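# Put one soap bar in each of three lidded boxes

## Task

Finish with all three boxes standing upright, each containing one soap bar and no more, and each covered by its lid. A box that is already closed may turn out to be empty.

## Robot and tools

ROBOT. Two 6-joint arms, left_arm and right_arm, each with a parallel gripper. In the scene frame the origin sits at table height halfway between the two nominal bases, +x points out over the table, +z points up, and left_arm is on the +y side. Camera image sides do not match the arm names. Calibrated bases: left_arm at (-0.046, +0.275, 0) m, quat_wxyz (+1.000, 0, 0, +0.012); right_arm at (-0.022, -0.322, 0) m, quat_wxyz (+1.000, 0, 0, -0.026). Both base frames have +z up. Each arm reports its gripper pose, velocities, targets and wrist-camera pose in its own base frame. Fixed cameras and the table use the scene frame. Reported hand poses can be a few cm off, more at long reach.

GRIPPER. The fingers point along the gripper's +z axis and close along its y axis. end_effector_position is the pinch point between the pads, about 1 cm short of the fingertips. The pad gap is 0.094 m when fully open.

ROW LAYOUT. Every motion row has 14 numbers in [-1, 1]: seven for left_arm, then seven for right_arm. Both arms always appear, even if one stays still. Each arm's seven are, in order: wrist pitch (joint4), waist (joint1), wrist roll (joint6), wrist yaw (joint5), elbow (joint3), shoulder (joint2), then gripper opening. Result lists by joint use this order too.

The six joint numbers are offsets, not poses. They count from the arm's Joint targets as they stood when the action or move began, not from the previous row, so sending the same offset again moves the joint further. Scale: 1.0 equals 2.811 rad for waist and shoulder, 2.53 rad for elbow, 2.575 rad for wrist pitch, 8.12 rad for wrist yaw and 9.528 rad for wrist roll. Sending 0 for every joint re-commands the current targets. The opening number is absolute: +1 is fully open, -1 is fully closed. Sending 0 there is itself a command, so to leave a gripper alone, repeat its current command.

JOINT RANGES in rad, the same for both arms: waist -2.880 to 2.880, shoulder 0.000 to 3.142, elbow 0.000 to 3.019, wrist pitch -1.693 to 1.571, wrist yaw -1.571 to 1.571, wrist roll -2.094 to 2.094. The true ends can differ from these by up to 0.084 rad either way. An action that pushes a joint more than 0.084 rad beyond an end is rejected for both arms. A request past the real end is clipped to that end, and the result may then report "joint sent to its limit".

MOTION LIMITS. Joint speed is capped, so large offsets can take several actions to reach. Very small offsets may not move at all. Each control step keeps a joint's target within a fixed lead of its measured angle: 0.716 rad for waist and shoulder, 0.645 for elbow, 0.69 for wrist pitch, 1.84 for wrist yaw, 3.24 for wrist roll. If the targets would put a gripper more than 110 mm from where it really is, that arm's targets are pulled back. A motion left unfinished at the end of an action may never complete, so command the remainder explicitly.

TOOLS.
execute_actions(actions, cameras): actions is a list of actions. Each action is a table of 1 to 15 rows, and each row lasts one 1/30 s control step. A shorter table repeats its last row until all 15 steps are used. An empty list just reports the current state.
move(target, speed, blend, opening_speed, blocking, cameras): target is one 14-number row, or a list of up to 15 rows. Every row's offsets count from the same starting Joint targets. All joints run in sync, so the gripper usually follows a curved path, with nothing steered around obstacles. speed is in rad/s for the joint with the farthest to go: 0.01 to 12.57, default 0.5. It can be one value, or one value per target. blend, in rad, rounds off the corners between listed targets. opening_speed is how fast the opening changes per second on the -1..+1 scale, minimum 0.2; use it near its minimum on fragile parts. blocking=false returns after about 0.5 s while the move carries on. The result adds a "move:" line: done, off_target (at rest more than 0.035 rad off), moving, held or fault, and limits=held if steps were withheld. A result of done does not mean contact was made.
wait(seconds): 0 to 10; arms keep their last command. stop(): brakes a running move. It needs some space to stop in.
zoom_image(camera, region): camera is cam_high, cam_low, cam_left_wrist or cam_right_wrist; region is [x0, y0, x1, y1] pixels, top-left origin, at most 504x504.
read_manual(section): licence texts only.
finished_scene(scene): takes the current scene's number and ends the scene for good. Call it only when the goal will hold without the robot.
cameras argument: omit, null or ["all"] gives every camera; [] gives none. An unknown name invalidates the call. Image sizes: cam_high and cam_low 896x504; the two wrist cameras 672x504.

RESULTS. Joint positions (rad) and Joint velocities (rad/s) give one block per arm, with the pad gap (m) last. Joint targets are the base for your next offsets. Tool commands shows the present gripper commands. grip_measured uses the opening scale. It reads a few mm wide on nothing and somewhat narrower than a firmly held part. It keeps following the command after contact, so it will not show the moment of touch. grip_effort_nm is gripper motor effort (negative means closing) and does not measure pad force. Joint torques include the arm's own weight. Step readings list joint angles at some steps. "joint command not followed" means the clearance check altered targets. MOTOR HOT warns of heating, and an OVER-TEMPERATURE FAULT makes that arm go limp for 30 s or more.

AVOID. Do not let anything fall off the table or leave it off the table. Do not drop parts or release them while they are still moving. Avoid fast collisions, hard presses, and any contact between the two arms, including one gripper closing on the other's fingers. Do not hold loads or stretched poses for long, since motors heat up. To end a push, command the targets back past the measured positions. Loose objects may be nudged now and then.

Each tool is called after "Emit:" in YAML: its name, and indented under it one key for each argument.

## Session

Emit:
execute_actions:
  actions: []

Emit:
zoom_image:
  camera: "cam_high"
  region: [280, 100, 560, 380]

Emit:
zoom_image:
  camera: "cam_low"
  region: [440, 210, 680, 360]

Scene clock: 0.00 s.
left_arm: end_effector_position=(+0.2820, +0.4381, +0.1433) grip_measured=+1.000 grip_effort_nm=n/a end_effector_quat_wxyz=(+0.152, -0.543, +0.653, +0.506) | right_arm: end_effector_position=(+0.3367, +0.3360, +0.3143) grip_measured=+1.000 grip_effort_nm=n/a end_effector_quat_wxyz=(+0.207, -0.617, +0.710, +0.270)
Joint names: [wrist pitch, waist, wrist roll, wrist yaw, elbow, shoulder]
Joint positions: left_arm=[-0.387 0.714 -0.356 -1.023 0.983 1.61 0.094] | right_arm=[-1.176 0.584 -0.726 -0.588 1.338 1.338 0.094]
Joint velocities: within noise
Joint torques (N m): no reading
Motor temperatures (°C): left_arm=[27 28 29 28 39 34 30] | right_arm=[30 32 28 30 44 31 30]
Heat: left arm: hottest elbow 39 °C; right arm: hottest elbow 44 °C.
Joint targets: left_arm=[-0.385 0.714 -0.356 -1.023 1.002 1.614] | right_arm=[-1.174 0.584 -0.726 -0.588 1.364 1.342]
Tool commands: left_gripper/opening=+1.0 right_gripper/opening=+1.0

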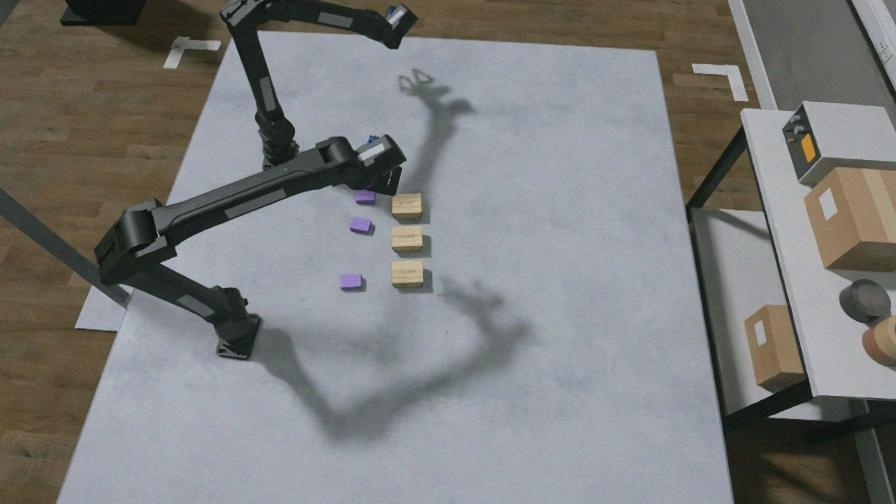

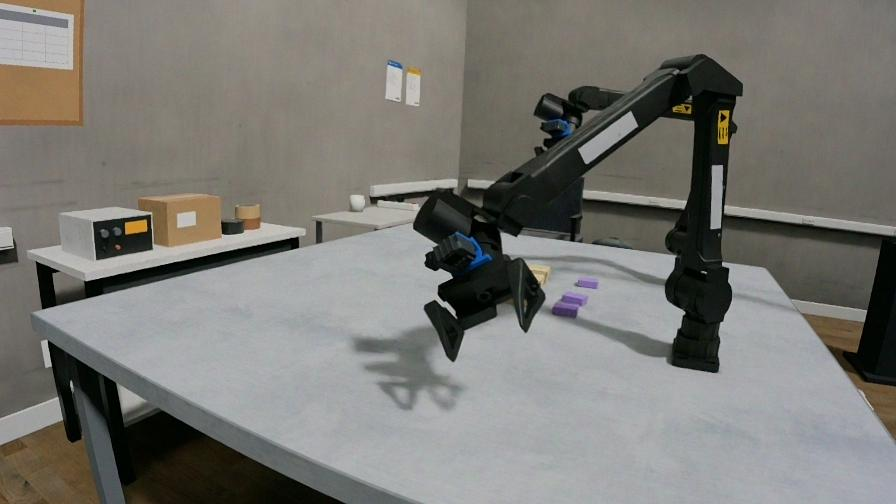

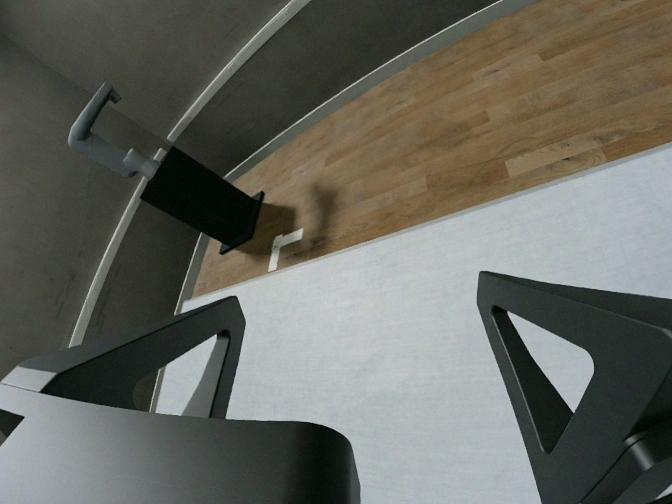

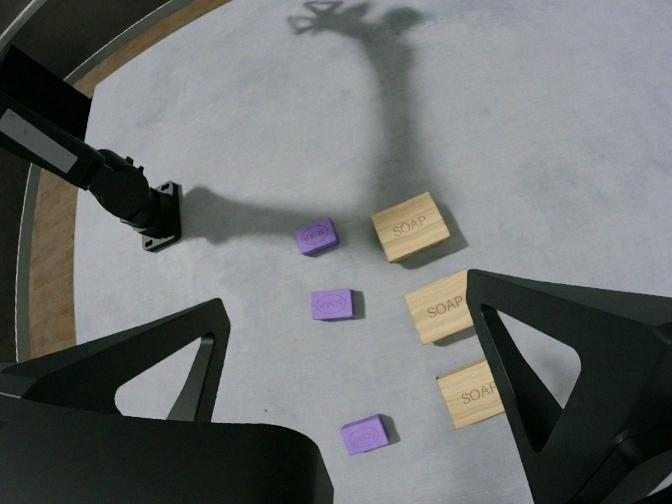

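Scaled by 1.800 from the camera's 896x504 image, which has a finer 1280x720 frame.

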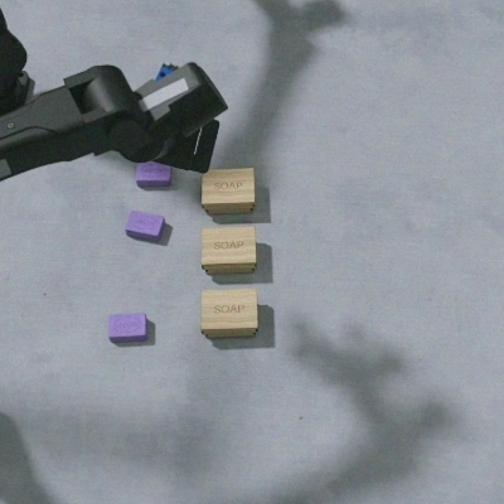

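Scaled by 2.100 from the camera's 896x504 image, which has a finer 1280x720 frame.

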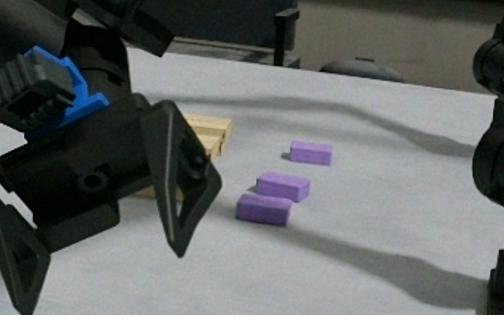

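Emit:
move:
  target:
    - [0,0,0,0,0,0,1,-0.1367,-0.0832,0.1129,0.0724,-0.051,-0.0221,0.2]
    - [-0.3324,-0.4059,-0.0025,0.126,0.1375,0.0164,1,-0.1367,-0.0832,0.1129,0.0724,-0.051,-0.0221,0.2]
  speed: [0.9,0.6]

Scene clock: 36.03 s.
left_arm: end_effector_position=(+0.4316, -0.1996, +0.1338) grip_measured=+1.000 grip_effort_nm=-0.002 end_effector_quat_wxyz=(+0.004, +0.034, +0.999, +0.000) | right_arm: end_effector_position=(+0.3435, +0.1269, +0.2497) grip_measured=+0.202 grip_effort_nm=-0.144 end_effector_quat_wxyz=(+0.002, -0.009, +1.000, +0.002)
Joint names: [wrist pitch, waist, wrist roll, wrist yaw, elbow, shoulder]
Joint positions: left_arm=[-1.23 -0.433 -0.366 -0.003 1.299 1.631 0.094] | right_arm=[-1.518 0.354 0.337 -0.002 1.246 1.293 0.056]
Joint torques (N m): left_arm=[0.59 -1.08 -0.23 0.06 14.37 -14.62] | right_arm=[0.12 -0.32 0.14 -0.04 8.81 -10.4]
Motor temperatures (°C): left_arm=[27 28 29 28 44 36 30] | right_arm=[30 32 28 30 51 31 30]
Heat: left arm: hottest elbow 44 °C; right arm: hottest elbow 51 °C.
Joint targets: left_arm=[-1.241 -0.427 -0.380 0.000 1.350 1.660] | right_arm=[-1.526 0.349 0.350 0.000 1.234 1.279]
move: off_target (left_arm); left_arm: the elbow is farthest, 0.051 rad from its target

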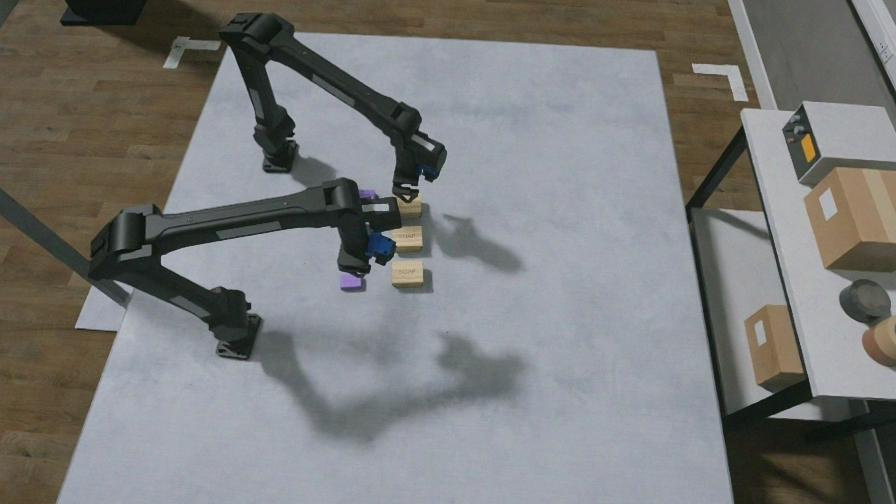

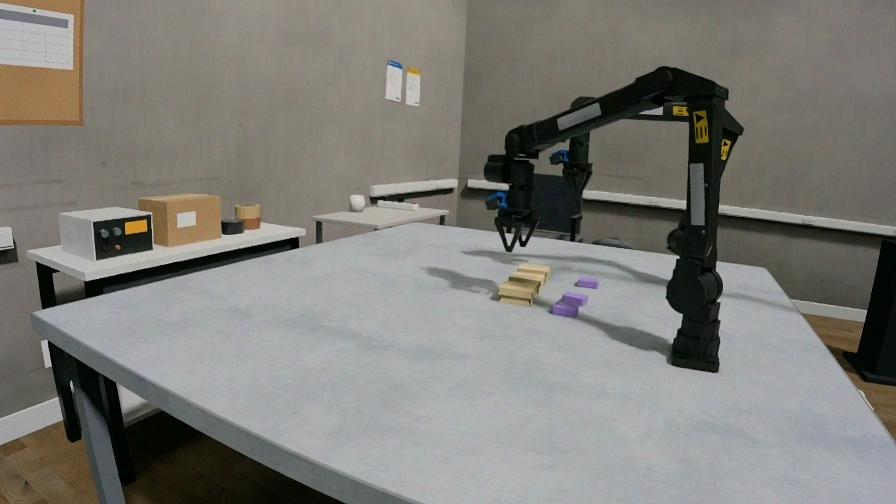

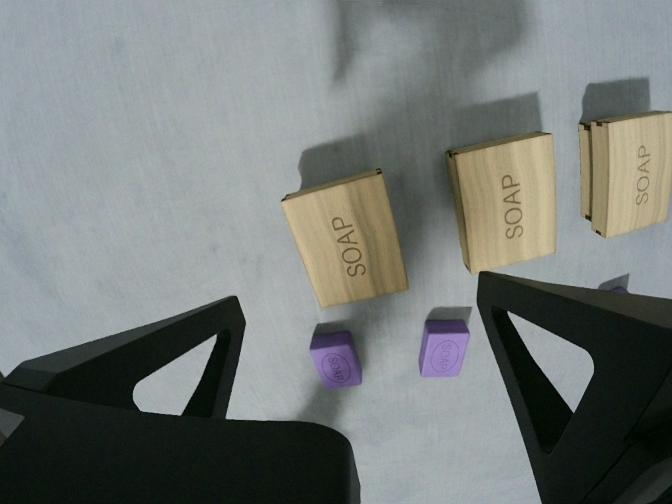

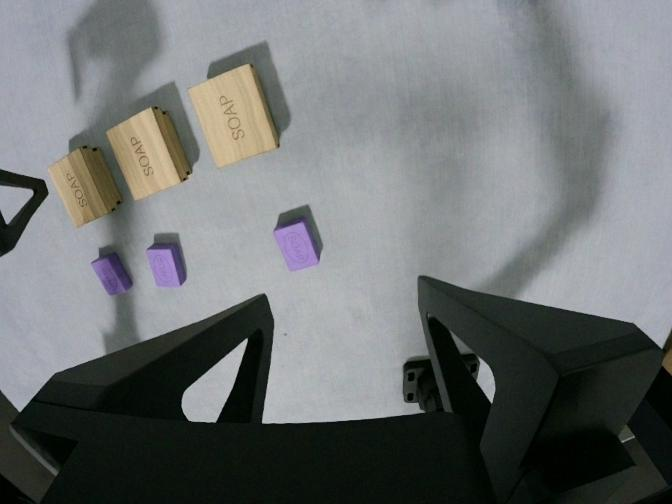

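Emit:
move:
  target: [0.0769,0.0103,-0.0132,0,-0.0613,0.0302,1,0,0,0,0,0,0,0.2]
  speed: 0.25
  cameras: ["cam_left_wrist"]

Scene clock: 62.07 s.
left_arm: end_effector_position=(+0.4373, -0.1896, +0.0590) grip_measured=+1.000 grip_effort_nm=-0.007 end_effector_quat_wxyz=(-0.001, -0.041, +0.999, +0.002) | right_arm: end_effector_position=(+0.3435, +0.1269, +0.2497) grip_measured=+0.202 grip_effort_nm=-0.139 end_effector_quat_wxyz=(+0.002, -0.009, +1.000, +0.002)
Joint names: [wrist pitch, waist, wrist roll, wrist yaw, elbow, shoulder]
Joint positions: left_arm=[-1.056 -0.409 -0.491 -0.003 1.203 1.723 0.094] | right_arm=[-1.518 0.354 0.337 -0.002 1.246 1.293 0.056]
Joint torques (N m): left_arm=[1.66 -0.73 -0.22 0.05 8.1 -15.91] | right_arm=[0.12 -0.38 0.13 -0.05 8.83 -10.46]
Heat: left arm: hottest elbow 45 °C; right arm: hottest elbow 52 °C.
Joint targets: left_arm=[-1.043 -0.398 -0.506 0.000 1.195 1.745] | right_arm=[-1.526 0.349 0.350 0.000 1.234 1.279]
move: done
Images, in order (width x height): cam_left_wrist 672x504.

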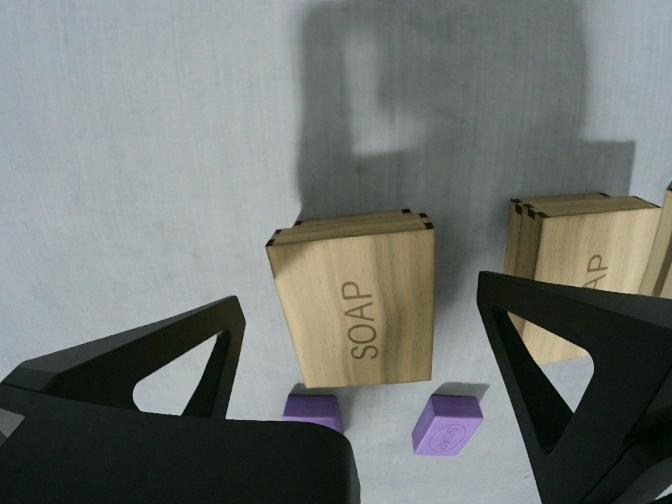

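Emit:
move:
  target: [0.0167,0.0016,0,0,-0.0103,0.0071,1,0,0,0,0,0,0,0.2]
  speed: 0.1
  cameras: []

Emit:
move:
  target: [0,0,0,0,0,0,0.15,0,0,0,0,0,0,0.2]
  opening_speed: 0.5
  cameras: ["cam_left_wrist","cam_low"]

Emit:
zoom_image:
  camera: "cam_low"
  region: [480, 240, 580, 320]

Scene clock: 79.73 s.
left_arm: end_effector_position=(+0.4365, -0.1873, +0.0439) grip_measured=+1.000 grip_effort_nm=-0.012 end_effector_quat_wxyz=(+0.000, -0.043, +0.999, +0.002) | right_arm: end_effector_position=(+0.3435, +0.1269, +0.2497) grip_measured=+0.202 grip_effort_nm=-0.139 end_effector_quat_wxyz=(+0.002, -0.009, +1.000, +0.002)
Joint names: [wrist pitch, waist, wrist roll, wrist yaw, elbow, shoulder]
Joint positions: left_arm=[-1.013 -0.405 -0.492 -0.003 1.178 1.738 0.094] | right_arm=[-1.518 0.354 0.337 -0.002 1.246 1.293 0.056]
Joint torques (N m): left_arm=[1.69 -0.67 -0.22 0.05 7.79 -15.44] | right_arm=[0.12 -0.38 0.13 -0.05 8.83 -10.4]
Heat: left arm: hottest elbow 45 °C; right arm: hottest elbow 52 °C.
Joint targets: left_arm=[-1.000 -0.394 -0.506 0.000 1.169 1.765] | right_arm=[-1.526 0.349 0.350 0.000 1.234 1.279]
move: done
No camera images: "cameras" was empty.

Scene clock: 81.63 s.
left_arm: end_effector_position=(+0.4367, -0.1873, +0.0439) grip_measured=+0.369 grip_effort_nm=-1.023 end_effector_quat_wxyz=(+0.000, -0.043, +0.999, +0.001) | right_arm: end_effector_position=(+0.3435, +0.1269, +0.2497) grip_measured=+0.202 grip_effort_nm=-0.144 end_effector_quat_wxyz=(+0.002, -0.009, +1.000, +0.002)
Joint names: [wrist pitch, waist, wrist roll, wrist yaw, elbow, shoulder]
Joint positions: left_arm=[-1.012 -0.405 -0.492 -0.002 1.178 1.738 0.064] | right_arm=[-1.518 0.354 0.337 -0.002 1.246 1.293 0.056]
Joint torques (N m): left_arm=[1.59 -0.73 -0.22 0.02 7.8 -15.5] | right_arm=[0.1 -0.38 0.13 -0.05 8.81 -10.4]
Heat: left arm: hottest elbow 45 °C; right arm: hottest elbow 52 °C.
Joint targets: left_arm=[-1.000 -0.393 -0.506 0.000 1.169 1.765] | right_arm=[-1.526 0.349 0.350 0.000 1.234 1.279]
move: done
Images, in order (width x height): cam_low 896x504, cam_left_wrist 672x504.

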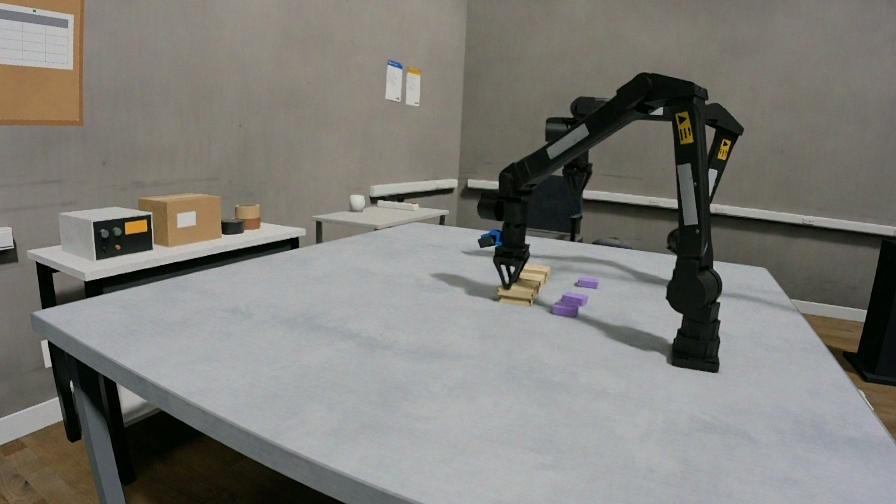

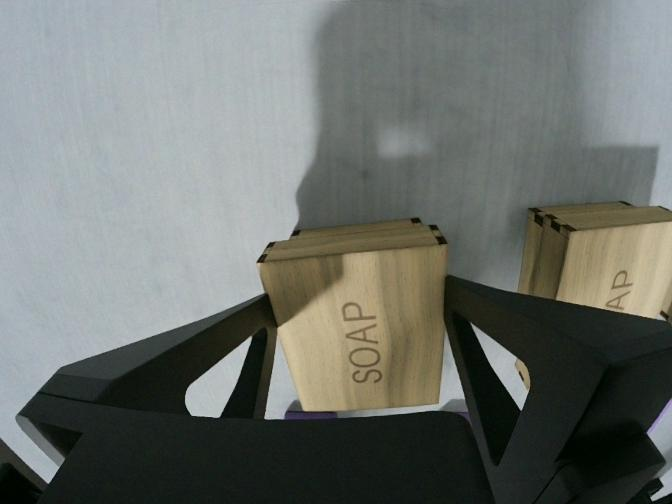

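Scaled by 5.040 from the camera's 896x504 image, which has a finer 1280x720 frame.

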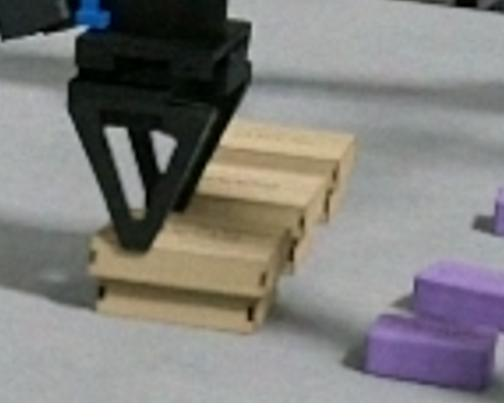

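Emit:
move:
  target:
    - [-0.0078,0,0,0,0.0221,-0.0142,0.15,0,0,0,0,0,0,0.2]
    - [-0.0388,0,0,0,0.0391,-0.0306,0.15,0,0,0,0,0,0,0.2]
    - [-0.0734,0,0,0,0.0585,-0.0445,0.15,0,0,0,0,0,0,0.2]
  speed: [0.08,0.08,0.2]
  cameras: ["cam_left_wrist","cam_low"]

Emit:
zoom_image:
  camera: "cam_left_wrist"
  region: [240, 160, 480, 280]

Scene clock: 94.27 s.
left_arm: end_effector_position=(+0.4382, -0.1879, +0.1128) grip_measured=+0.367 grip_effort_nm=-1.033 end_effector_quat_wxyz=(+0.004, -0.043, +0.999, -0.001) | right_arm: end_effector_position=(+0.3435, +0.1269, +0.2497) grip_measured=+0.202 grip_effort_nm=-0.144 end_effector_quat_wxyz=(+0.002, -0.009, +1.000, +0.002)
Joint names: [wrist pitch, waist, wrist roll, wrist yaw, elbow, shoulder]
Joint positions: left_arm=[-1.178 -0.405 -0.492 -0.002 1.268 1.654 0.064] | right_arm=[-1.518 0.354 0.337 -0.002 1.246 1.293 0.056]
Joint torques (N m): left_arm=[0.88 -0.67 -0.22 0.02 13.9 -18.73] | right_arm=[0.12 -0.38 0.13 -0.05 8.81 -10.52]
Heat: left arm: hottest elbow 46 °C; right arm: hottest elbow 51 °C.
Joint targets: left_arm=[-1.189 -0.393 -0.506 0.000 1.317 1.640] | right_arm=[-1.526 0.349 0.350 0.000 1.234 1.279]
move: off_target (left_arm); left_arm: the elbow is farthest, 0.049 rad from its target
Images, in order (width x height): cam_low 896x504, cam_left_wrist 672x504.

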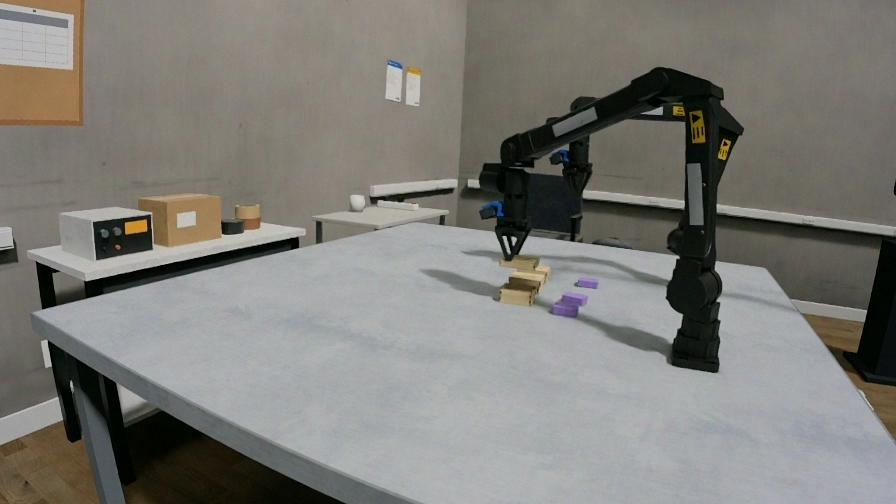

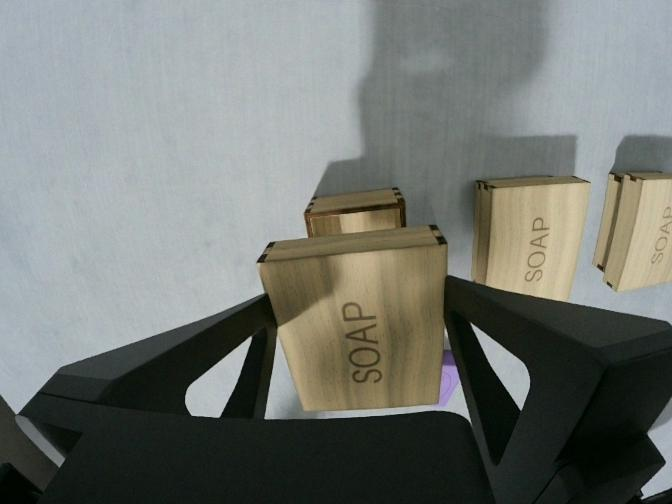

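Scaled by 2.100 from the camera's 672x504 image, which has a finer 960x720 frame.

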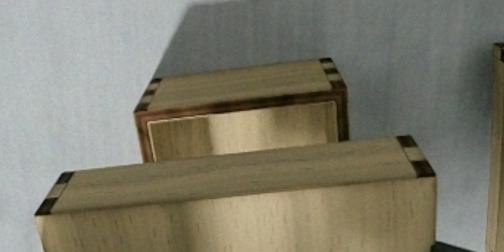

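Emit:
move:
  target:
    - [0,0.2312,0,0,0,0,0.15,0,0,0,0,0,0,0.2]
    - [0,0.2312,0,0,0,0,0.15,0.153,0.2184,0.0754,0,-0.0194,0.1302,0.2]
  speed: [0.5,0.6]
  cameras: ["cam_right_wrist","cam_high"]

Scene clock: 115.67 s.
left_arm: end_effector_position=(+0.4609, +0.1218, +0.1128) grip_measured=+0.367 grip_effort_nm=-1.038 end_effector_quat_wxyz=(+0.004, -0.367, +0.930, +0.000) | right_arm: end_effector_position=(+0.2594, +0.3753, +0.0961) grip_measured=+0.202 grip_effort_nm=-0.129 end_effector_quat_wxyz=(-0.003, +0.044, +0.999, -0.004)
Joint names: [wrist pitch, waist, wrist roll, wrist yaw, elbow, shoulder]
Joint positions: left_arm=[-1.178 0.259 -0.492 -0.001 1.268 1.654 0.064] | right_arm=[-1.141 0.967 1.054 0 1.193 1.632 0.056]
Joint torques (N m): left_arm=[0.65 -1.85 -0.21 -0.02 13.91 -18.73] | right_arm=[0.66 -0.32 0.15 -0.08 8.16 -12.75]
Motor temperatures (°C): left_arm=[27 28 29 28 52 36 31] | right_arm=[30 32 28 30 51 32 30]
Heat: left arm: hottest elbow 52 °C; right arm: hottest elbow 51 °C.
Joint targets: left_arm=[-1.189 0.256 -0.506 0.000 1.317 1.640] | right_arm=[-1.132 0.963 1.068 0.000 1.185 1.646]
move: off_target (left_arm); left_arm: the elbow is farthest, 0.049 rad from its target
Images, in order (width x height): cam_high 896x504, cam_right_wrist 672x504.

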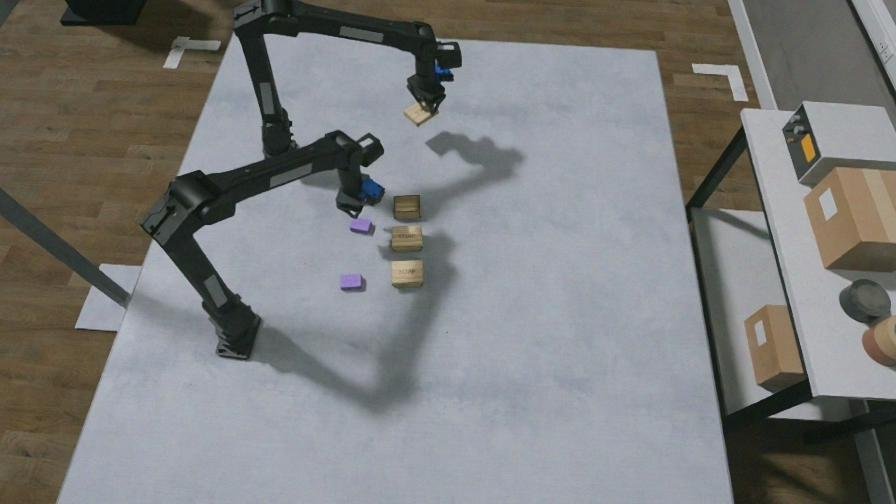

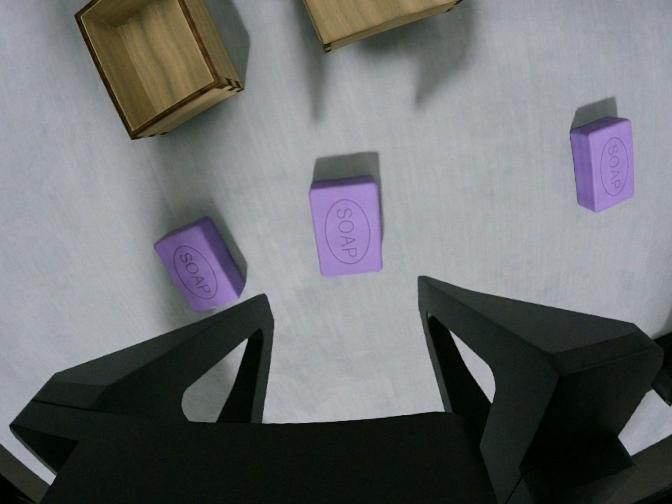

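Emit:
move:
  target:
    - [0,0,0,0,0,0,0.15,0.0497,-0.0064,-0.004,0,-0.0241,0.0242,0.2]
    - [0,0,0,0,0,0,0.15,0.0757,-0.0064,-0.004,0,-0.0352,0.0384,0.2]
  speed: [0.3,0.12]
  cameras: ["cam_right_wrist"]

Scene clock: 133.17 s.
left_arm: end_effector_position=(+0.4609, +0.1218, +0.1128) grip_measured=+0.367 grip_effort_nm=-1.033 end_effector_quat_wxyz=(+0.004, -0.367, +0.930, +0.000) | right_arm: end_effector_position=(+0.2665, +0.3733, +0.0232) grip_measured=+0.202 grip_effort_nm=-0.144 end_effector_quat_wxyz=(-0.001, +0.046, +0.999, -0.001)
Joint names: [wrist pitch, waist, wrist roll, wrist yaw, elbow, shoulder]
Joint positions: left_arm=[-1.178 0.259 -0.492 -0.001 1.268 1.654 0.064] | right_arm=[-0.946 0.952 1.043 0 1.106 1.733 0.056]
Joint torques (N m): left_arm=[0.65 -1.79 -0.22 -0.02 13.91 -18.73] | right_arm=[0.7 -0.56 -0.11 -0.08 7.08 -12.98]
Motor temperatures (°C): left_arm=[27 28 29 28 55 36 32] | right_arm=[30 32 28 30 50 32 30]
Heat: left arm: hottest elbow 55 °C; right arm: hottest elbow 50 °C.
Joint targets: left_arm=[-1.189 0.256 -0.506 0.000 1.317 1.640] | right_arm=[-0.937 0.946 1.030 0.000 1.097 1.754]
move: off_target (left_arm); left_arm: the elbow is farthest, 0.049 rad from its target
Images, in order (width x height): cam_right_wrist 672x504.

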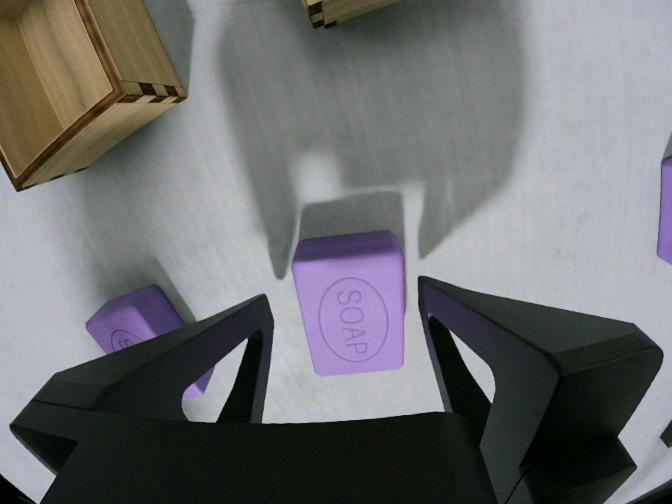

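Emit:
move:
  target:
    - [0,0,0,0,0,0,0.15,0,0,0,0,0,0,-0.35]
    - [0,0,0,0,0,0,0.15,-0.094,0,0,0,0.0664,-0.0541,-0.35]
    - [0,0,0,0,0,0,0.15,-0.1383,-0.0359,-0.0367,0,0.2494,0.0822,-0.35]
  speed: [0.2,0.25,0.45]
  opening_speed: 0.4
  cameras: ["cam_right_wrist","cam_low"]

Emit:
zoom_image:
  camera: "cam_right_wrist"
  region: [230, 140, 450, 400]

Scene clock: 175.43 s.
left_arm: end_effector_position=(+0.4609, +0.1218, +0.1128) grip_measured=+0.367 grip_effort_nm=-1.033 end_effector_quat_wxyz=(+0.004, -0.367, +0.930, +0.000) | right_arm: end_effector_position=(+0.3922, +0.4439, +0.0972) grip_measured=-0.239 grip_effort_nm=-1.082 end_effector_quat_wxyz=(-0.004, -0.077, +0.997, -0.004)
Joint names: [wrist pitch, waist, wrist roll, wrist yaw, elbow, shoulder]
Joint positions: left_arm=[-1.178 0.259 -0.492 -0.001 1.268 1.654 0.064] | right_arm=[-1.286 0.848 0.695 0 1.668 1.964 0.036]
Joint torques (N m): left_arm=[0.65 -1.79 -0.22 -0.01 13.91 -18.73] | right_arm=[0.05 -0.32 -0.09 -0.09 14.32 -17.61]
Motor temperatures (°C): left_arm=[27 28 29 28 59 37 32] | right_arm=[30 32 28 30 50 34 30]
Heat: left arm: hottest elbow 59 °C; right arm: hottest elbow 50 °C.
Joint targets: left_arm=[-1.189 0.256 -0.506 0.000 1.317 1.640] | right_arm=[-1.294 0.844 0.680 0.000 1.727 1.984]
move: off_target (left_arm, right_arm); left_arm: the elbow is farthest, 0.049 rad from its target; right_arm: the elbow is farthest, 0.060 rad from its target
Images, in order (width x height): cam_low 896x504, cam_right_wrist 672x504.

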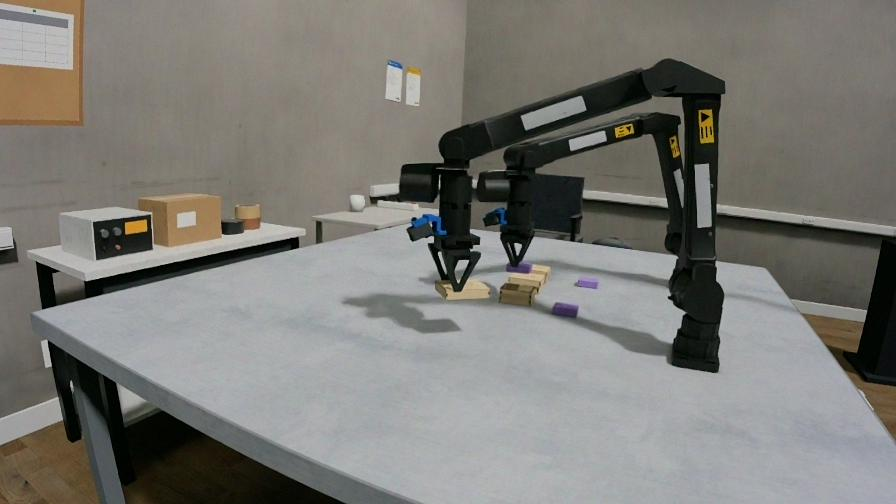

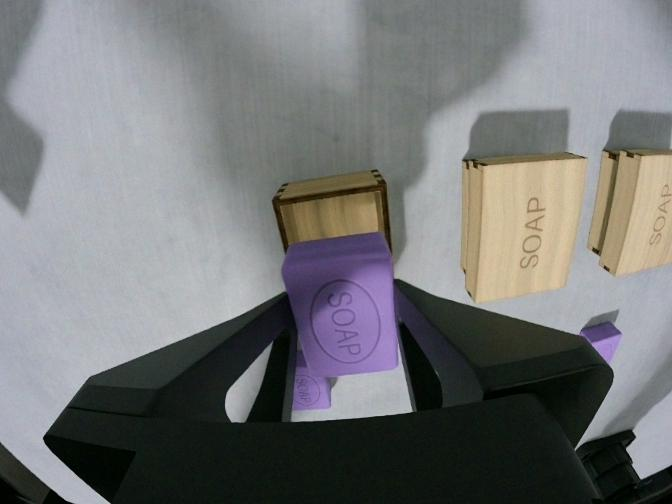

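Scaled by 1.938 from the camera's 672x504 image, which has a finer 960x720 frame.

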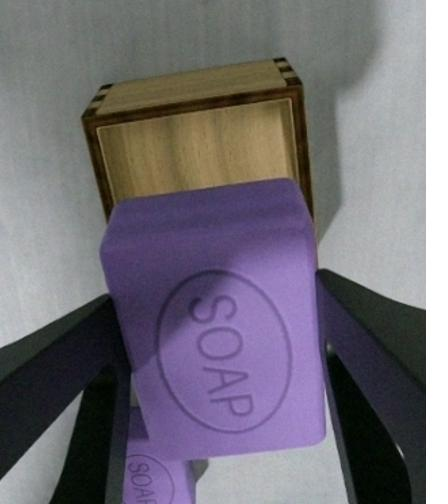

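Emit:
move:
  target: [0,0,0,0,0,0,0.15,0.0404,0.006,-0.0024,0,-0.049,0.0092,-0.35]
  speed: 0.2
  cameras: ["cam_right_wrist","cam_low"]

Emit:
zoom_image:
  camera: "cam_right_wrist"
  region: [230, 140, 450, 400]

Emit:
zoom_image:
  camera: "cam_low"
  region: [470, 230, 570, 320]

Scene clock: 207.80 s.
left_arm: end_effector_position=(+0.4609, +0.1218, +0.1128) grip_measured=+0.367 grip_effort_nm=-1.038 end_effector_quat_wxyz=(+0.004, -0.367, +0.930, +0.000) | right_arm: end_effector_position=(+0.3878, +0.4455, +0.0595) grip_measured=-0.239 grip_effort_nm=-1.077 end_effector_quat_wxyz=(-0.004, -0.092, +0.996, -0.004)
Joint names: [wrist pitch, waist, wrist roll, wrist yaw, elbow, shoulder]
Joint positions: left_arm=[-1.178 0.259 -0.492 -0.001 1.268 1.654 0.064] | right_arm=[-1.198 0.855 0.671 0 1.61 1.993 0.036]
Joint torques (N m): left_arm=[0.65 -1.79 -0.22 -0.02 13.91 -18.73] | right_arm=[0.68 0.56 -0.1 -0.09 8.34 -18.02]
Motor temperatures (°C): left_arm=[27 28 29 28 60 37 32] | right_arm=[30 32 28 30 58 34 31]
Heat: left arm: hottest elbow 60 °C; right arm: hottest elbow 58 °C.
Joint targets: left_arm=[-1.189 0.256 -0.506 0.000 1.317 1.640] | right_arm=[-1.189 0.861 0.658 0.000 1.603 2.011]
move: off_target (left_arm); left_arm: the elbow is farthest, 0.049 rad from its target
Images, in order (width x height): cam_low 896x504, cam_right_wrist 672x504.

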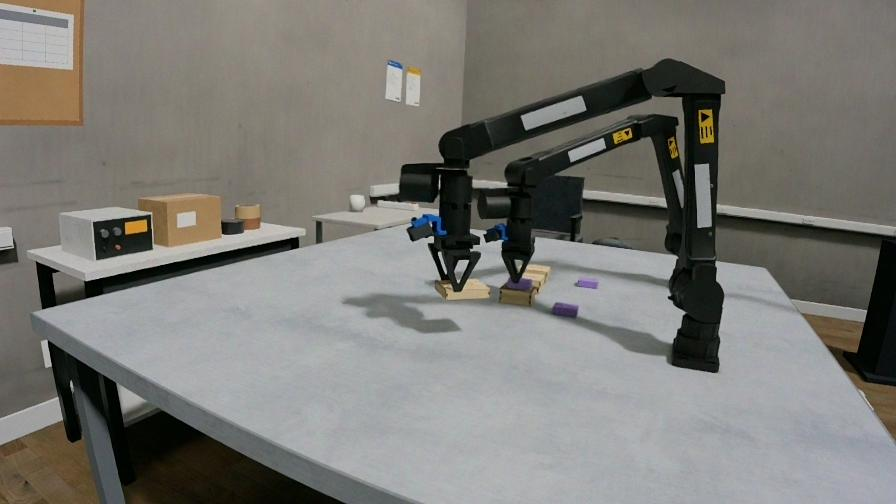

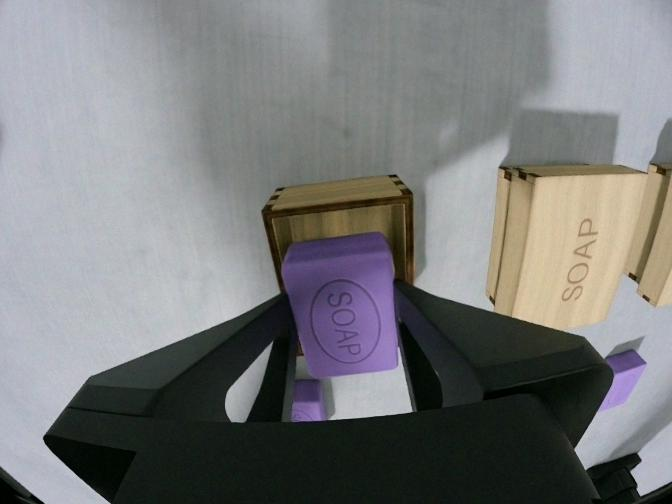

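Scaled by 1.938 from the camera's 672x504 image, which has a finer 960x720 frame.

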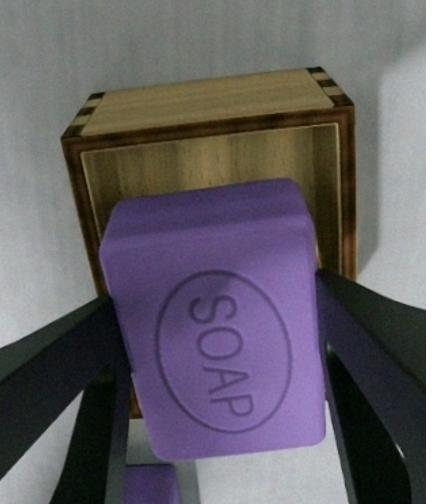

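Scaled by 5.040 from the camera's 896x504 image, which has a finer 1280x720 frame.

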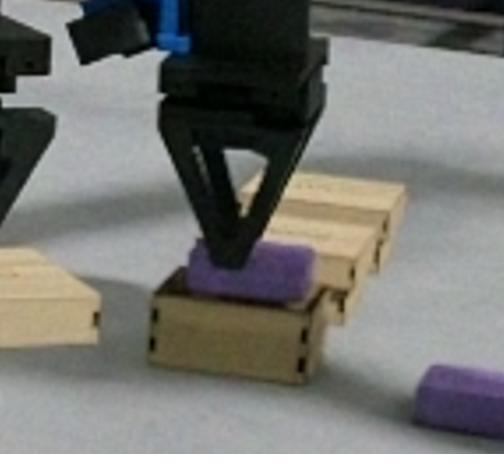

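Emit:
move:
  target: [0,0,0,0,0,0,0.15,0.019,0,0,0,-0.0103,0.0075,-0.35]
  speed: 0.1
  cameras: ["cam_right_wrist","cam_low"]

Emit:
zoom_image:
  camera: "cam_right_wrist"
  region: [230, 140, 450, 400]

Emit:
zoom_image:
  camera: "cam_low"
  region: [470, 230, 570, 320]

Scene clock: 233.77 s.
left_arm: end_effector_position=(+0.4609, +0.1218, +0.1128) grip_measured=+0.367 grip_effort_nm=-1.038 end_effector_quat_wxyz=(+0.004, -0.367, +0.930, +0.000) | right_arm: end_effector_position=(+0.3886, +0.4464, +0.0421) grip_measured=-0.239 grip_effort_nm=-1.077 end_effector_quat_wxyz=(-0.001, -0.092, +0.996, +0.000)
Joint names: [wrist pitch, waist, wrist roll, wrist yaw, elbow, shoulder]
Joint positions: left_arm=[-1.178 0.259 -0.492 -0.001 1.268 1.654 0.064] | right_arm=[-1.149 0.855 0.671 0 1.586 2.009 0.036]
Joint torques (N m): left_arm=[0.65 -1.79 -0.22 -0.02 13.9 -18.73] | right_arm=[0.72 0.56 -0.11 -0.09 8.2 -17.38]
Motor temperatures (°C): left_arm=[27 28 29 28 61 37 32] | right_arm=[30 32 28 30 53 34 32]
Heat: left arm: hottest elbow 61 °C; right arm: hottest elbow 53 °C.
Joint targets: left_arm=[-1.189 0.256 -0.506 0.000 1.317 1.640] | right_arm=[-1.140 0.861 0.657 0.000 1.577 2.031]
move: off_target (left_arm); left_arm: the elbow is farthest, 0.049 rad from its target
Images, in order (width x height): cam_low 896x504, cam_right_wrist 672x504.

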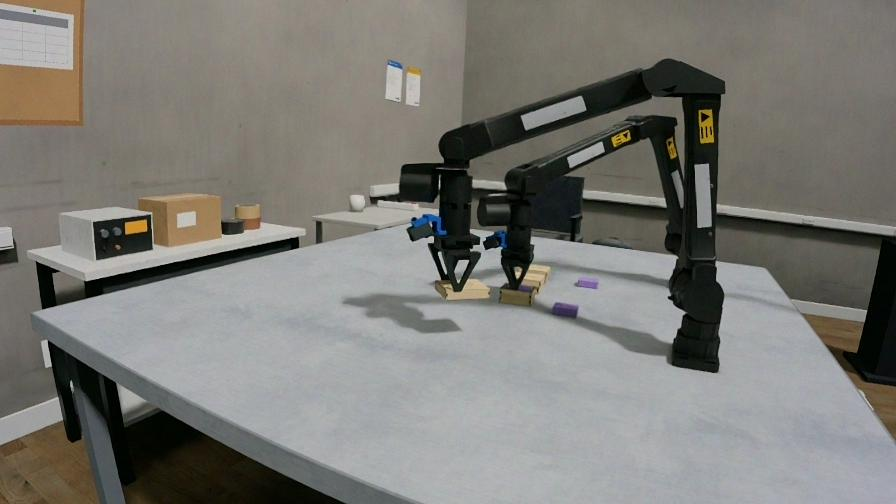

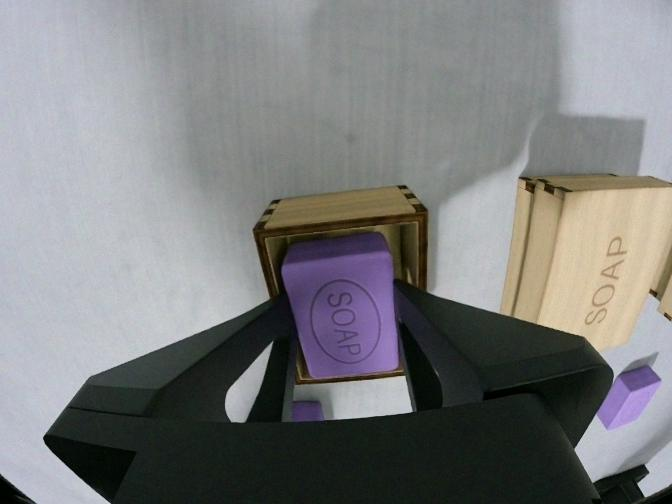

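Scaled by 1.938 from the camera's 672x504 image, which has a finer 960x720 frame.

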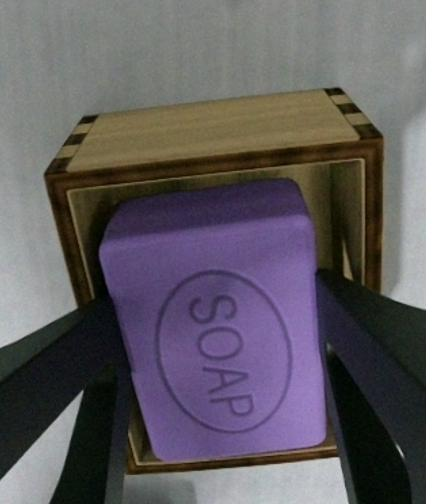

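Scaled by 5.040 from the camera's 896x504 image, which has a finer 1280x720 frame.

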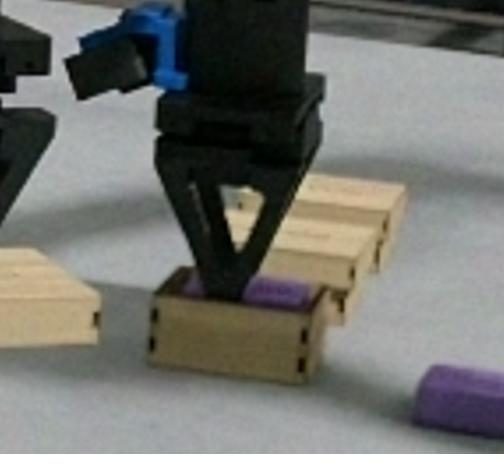

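Emit:
move:
  target: [0,0,0,0,0,0,0.15,0,0,0,0,0,0,-0.15]
  opening_speed: 0.2
  cameras: ["cam_right_wrist"]

Scene clock: 241.50 s.
left_arm: end_effector_position=(+0.4609, +0.1218, +0.1128) grip_measured=+0.367 grip_effort_nm=-1.043 end_effector_quat_wxyz=(+0.004, -0.367, +0.930, +0.000) | right_arm: end_effector_position=(+0.3887, +0.4465, +0.0421) grip_measured=-0.153 grip_effort_nm=0.056 end_effector_quat_wxyz=(+0.000, -0.092, +0.996, +0.000)
Joint names: [wrist pitch, waist, wrist roll, wrist yaw, elbow, shoulder]
Joint positions: left_arm=[-1.178 0.259 -0.492 -0.001 1.268 1.654 0.064] | right_arm=[-1.149 0.855 0.671 0 1.586 2.009 0.04]
Joint torques (N m): left_arm=[0.65 -1.79 -0.22 -0.02 13.91 -18.73] | right_arm=[0.7 0.56 -0.11 -0.09 8.17 -17.67]
Motor temperatures (°C): left_arm=[27 28 29 28 62 37 32] | right_arm=[30 32 28 30 52 35 32]
Heat: left arm: hottest elbow 62 °C; right arm: hottest elbow 52 °C.
Joint targets: left_arm=[-1.189 0.256 -0.506 0.000 1.317 1.640] | right_arm=[-1.140 0.861 0.657 0.000 1.577 2.031]
move: off_target (left_arm); left_arm: the elbow is farthest, 0.049 rad from its target
Images, in order (width x height): cam_right_wrist 672x504.

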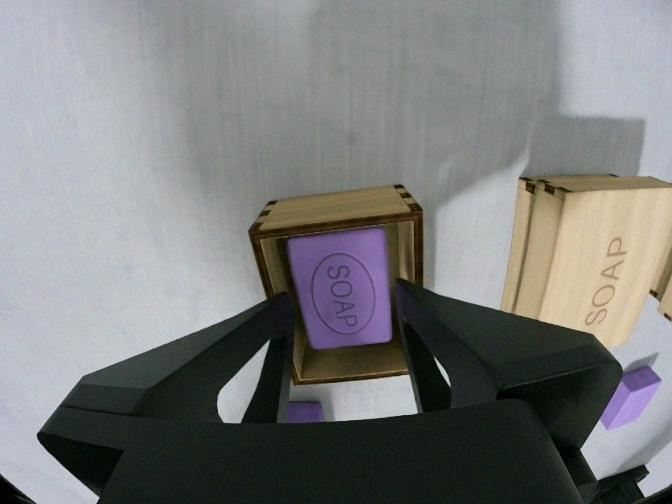

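Emit:
move:
  target:
    - [0,0,0,0,0,0,0.15,-0.0272,0,0,0,0.0395,-0.0391,-0.15]
    - [0,0,0,0,0,0,0.15,-0.1499,-0.1821,-0.0322,0,-0.1356,-0.2675,-0.15]
    - [0,-0.2355,0,0,0,0,0.15,-0.1499,-0.1821,-0.0322,0,-0.1356,-0.2675,0.2]
  speed: [0.2,0.6,0.4]

Emit:
zoom_image:
  camera: "cam_left_wrist"
  region: [240, 160, 480, 280]

Scene clock: 258.77 s.
left_arm: end_effector_position=(+0.4378, -0.1885, +0.1128) grip_measured=+0.367 grip_effort_nm=-1.038 end_effector_quat_wxyz=(+0.004, -0.043, +0.999, -0.001) | right_arm: end_effector_position=(+0.3420, +0.1246, +0.2552) grip_measured=+0.197 grip_effort_nm=0.061 end_effector_quat_wxyz=(+0.010, +0.006, +1.000, +0.004)
Joint names: [wrist pitch, waist, wrist roll, wrist yaw, elbow, shoulder]
Joint positions: left_arm=[-1.178 -0.406 -0.492 -0.001 1.268 1.654 0.064] | right_arm=[-1.519 0.351 0.364 0 1.246 1.276 0.056]
Joint torques (N m): left_arm=[0.66 -1.49 -0.21 -0.02 13.93 -18.73] | right_arm=[0.13 -0.09 -0.11 -0.15 8.87 -8.94]
Motor temperatures (°C): left_arm=[27 28 29 28 62 37 33] | right_arm=[30 32 28 30 51 36 31]
Heat: left arm: hottest elbow 62 °C; right arm: hottest elbow 51 °C.
Joint targets: left_arm=[-1.189 -0.406 -0.506 0.000 1.317 1.640] | right_arm=[-1.527 0.349 0.351 0.000 1.234 1.279]
move: off_target (left_arm); left_arm: the elbow is farthest, 0.049 rad from its target

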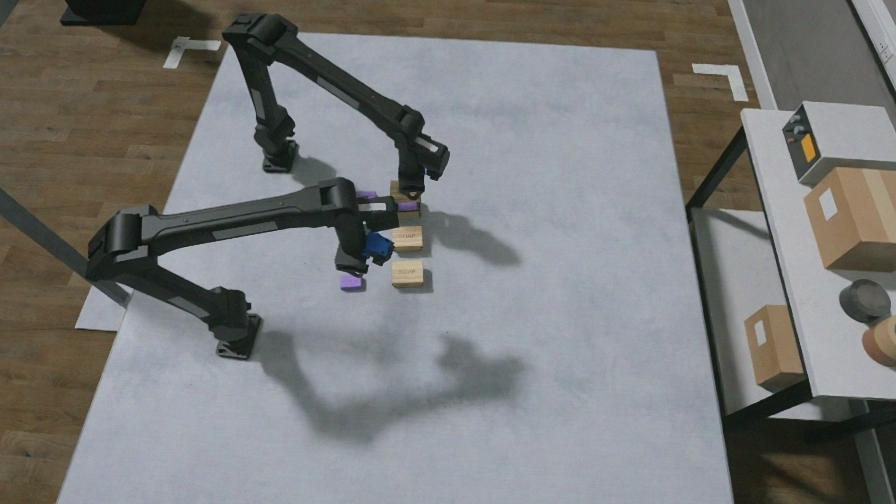

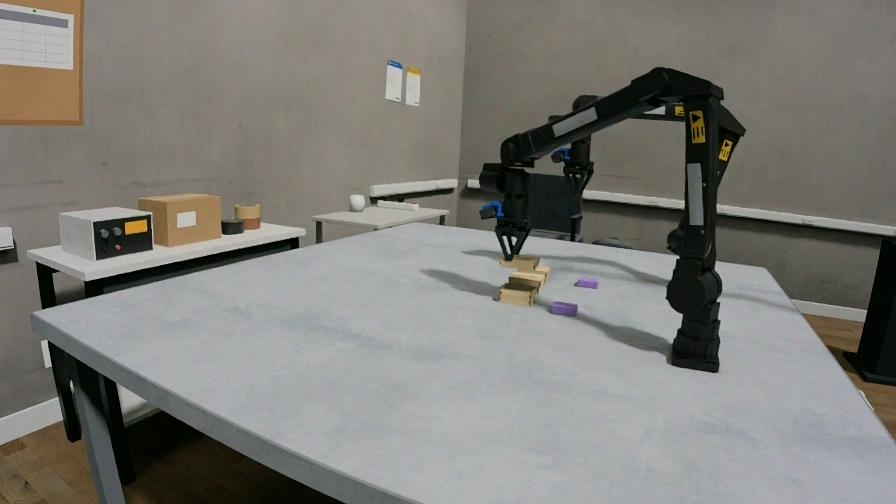

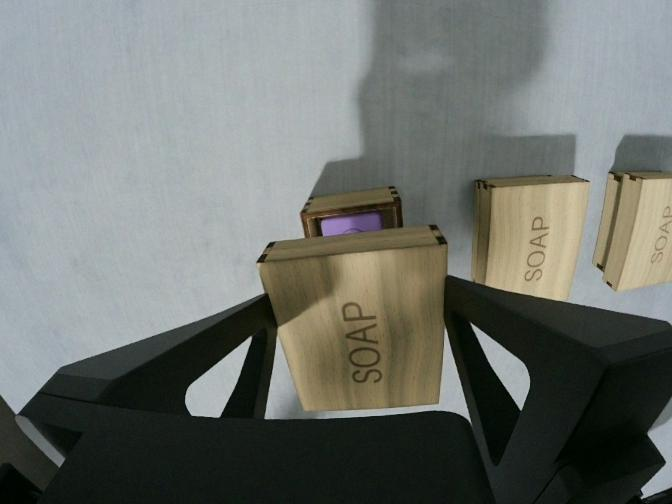

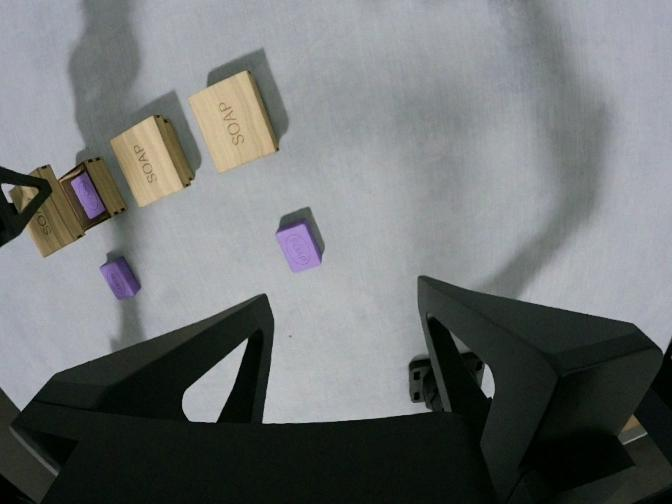

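Scaled by 2.100 from the camera's 672x504 image, which has a finer 960x720 frame.

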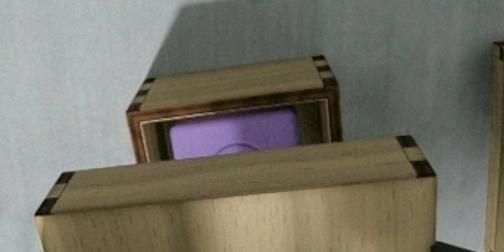

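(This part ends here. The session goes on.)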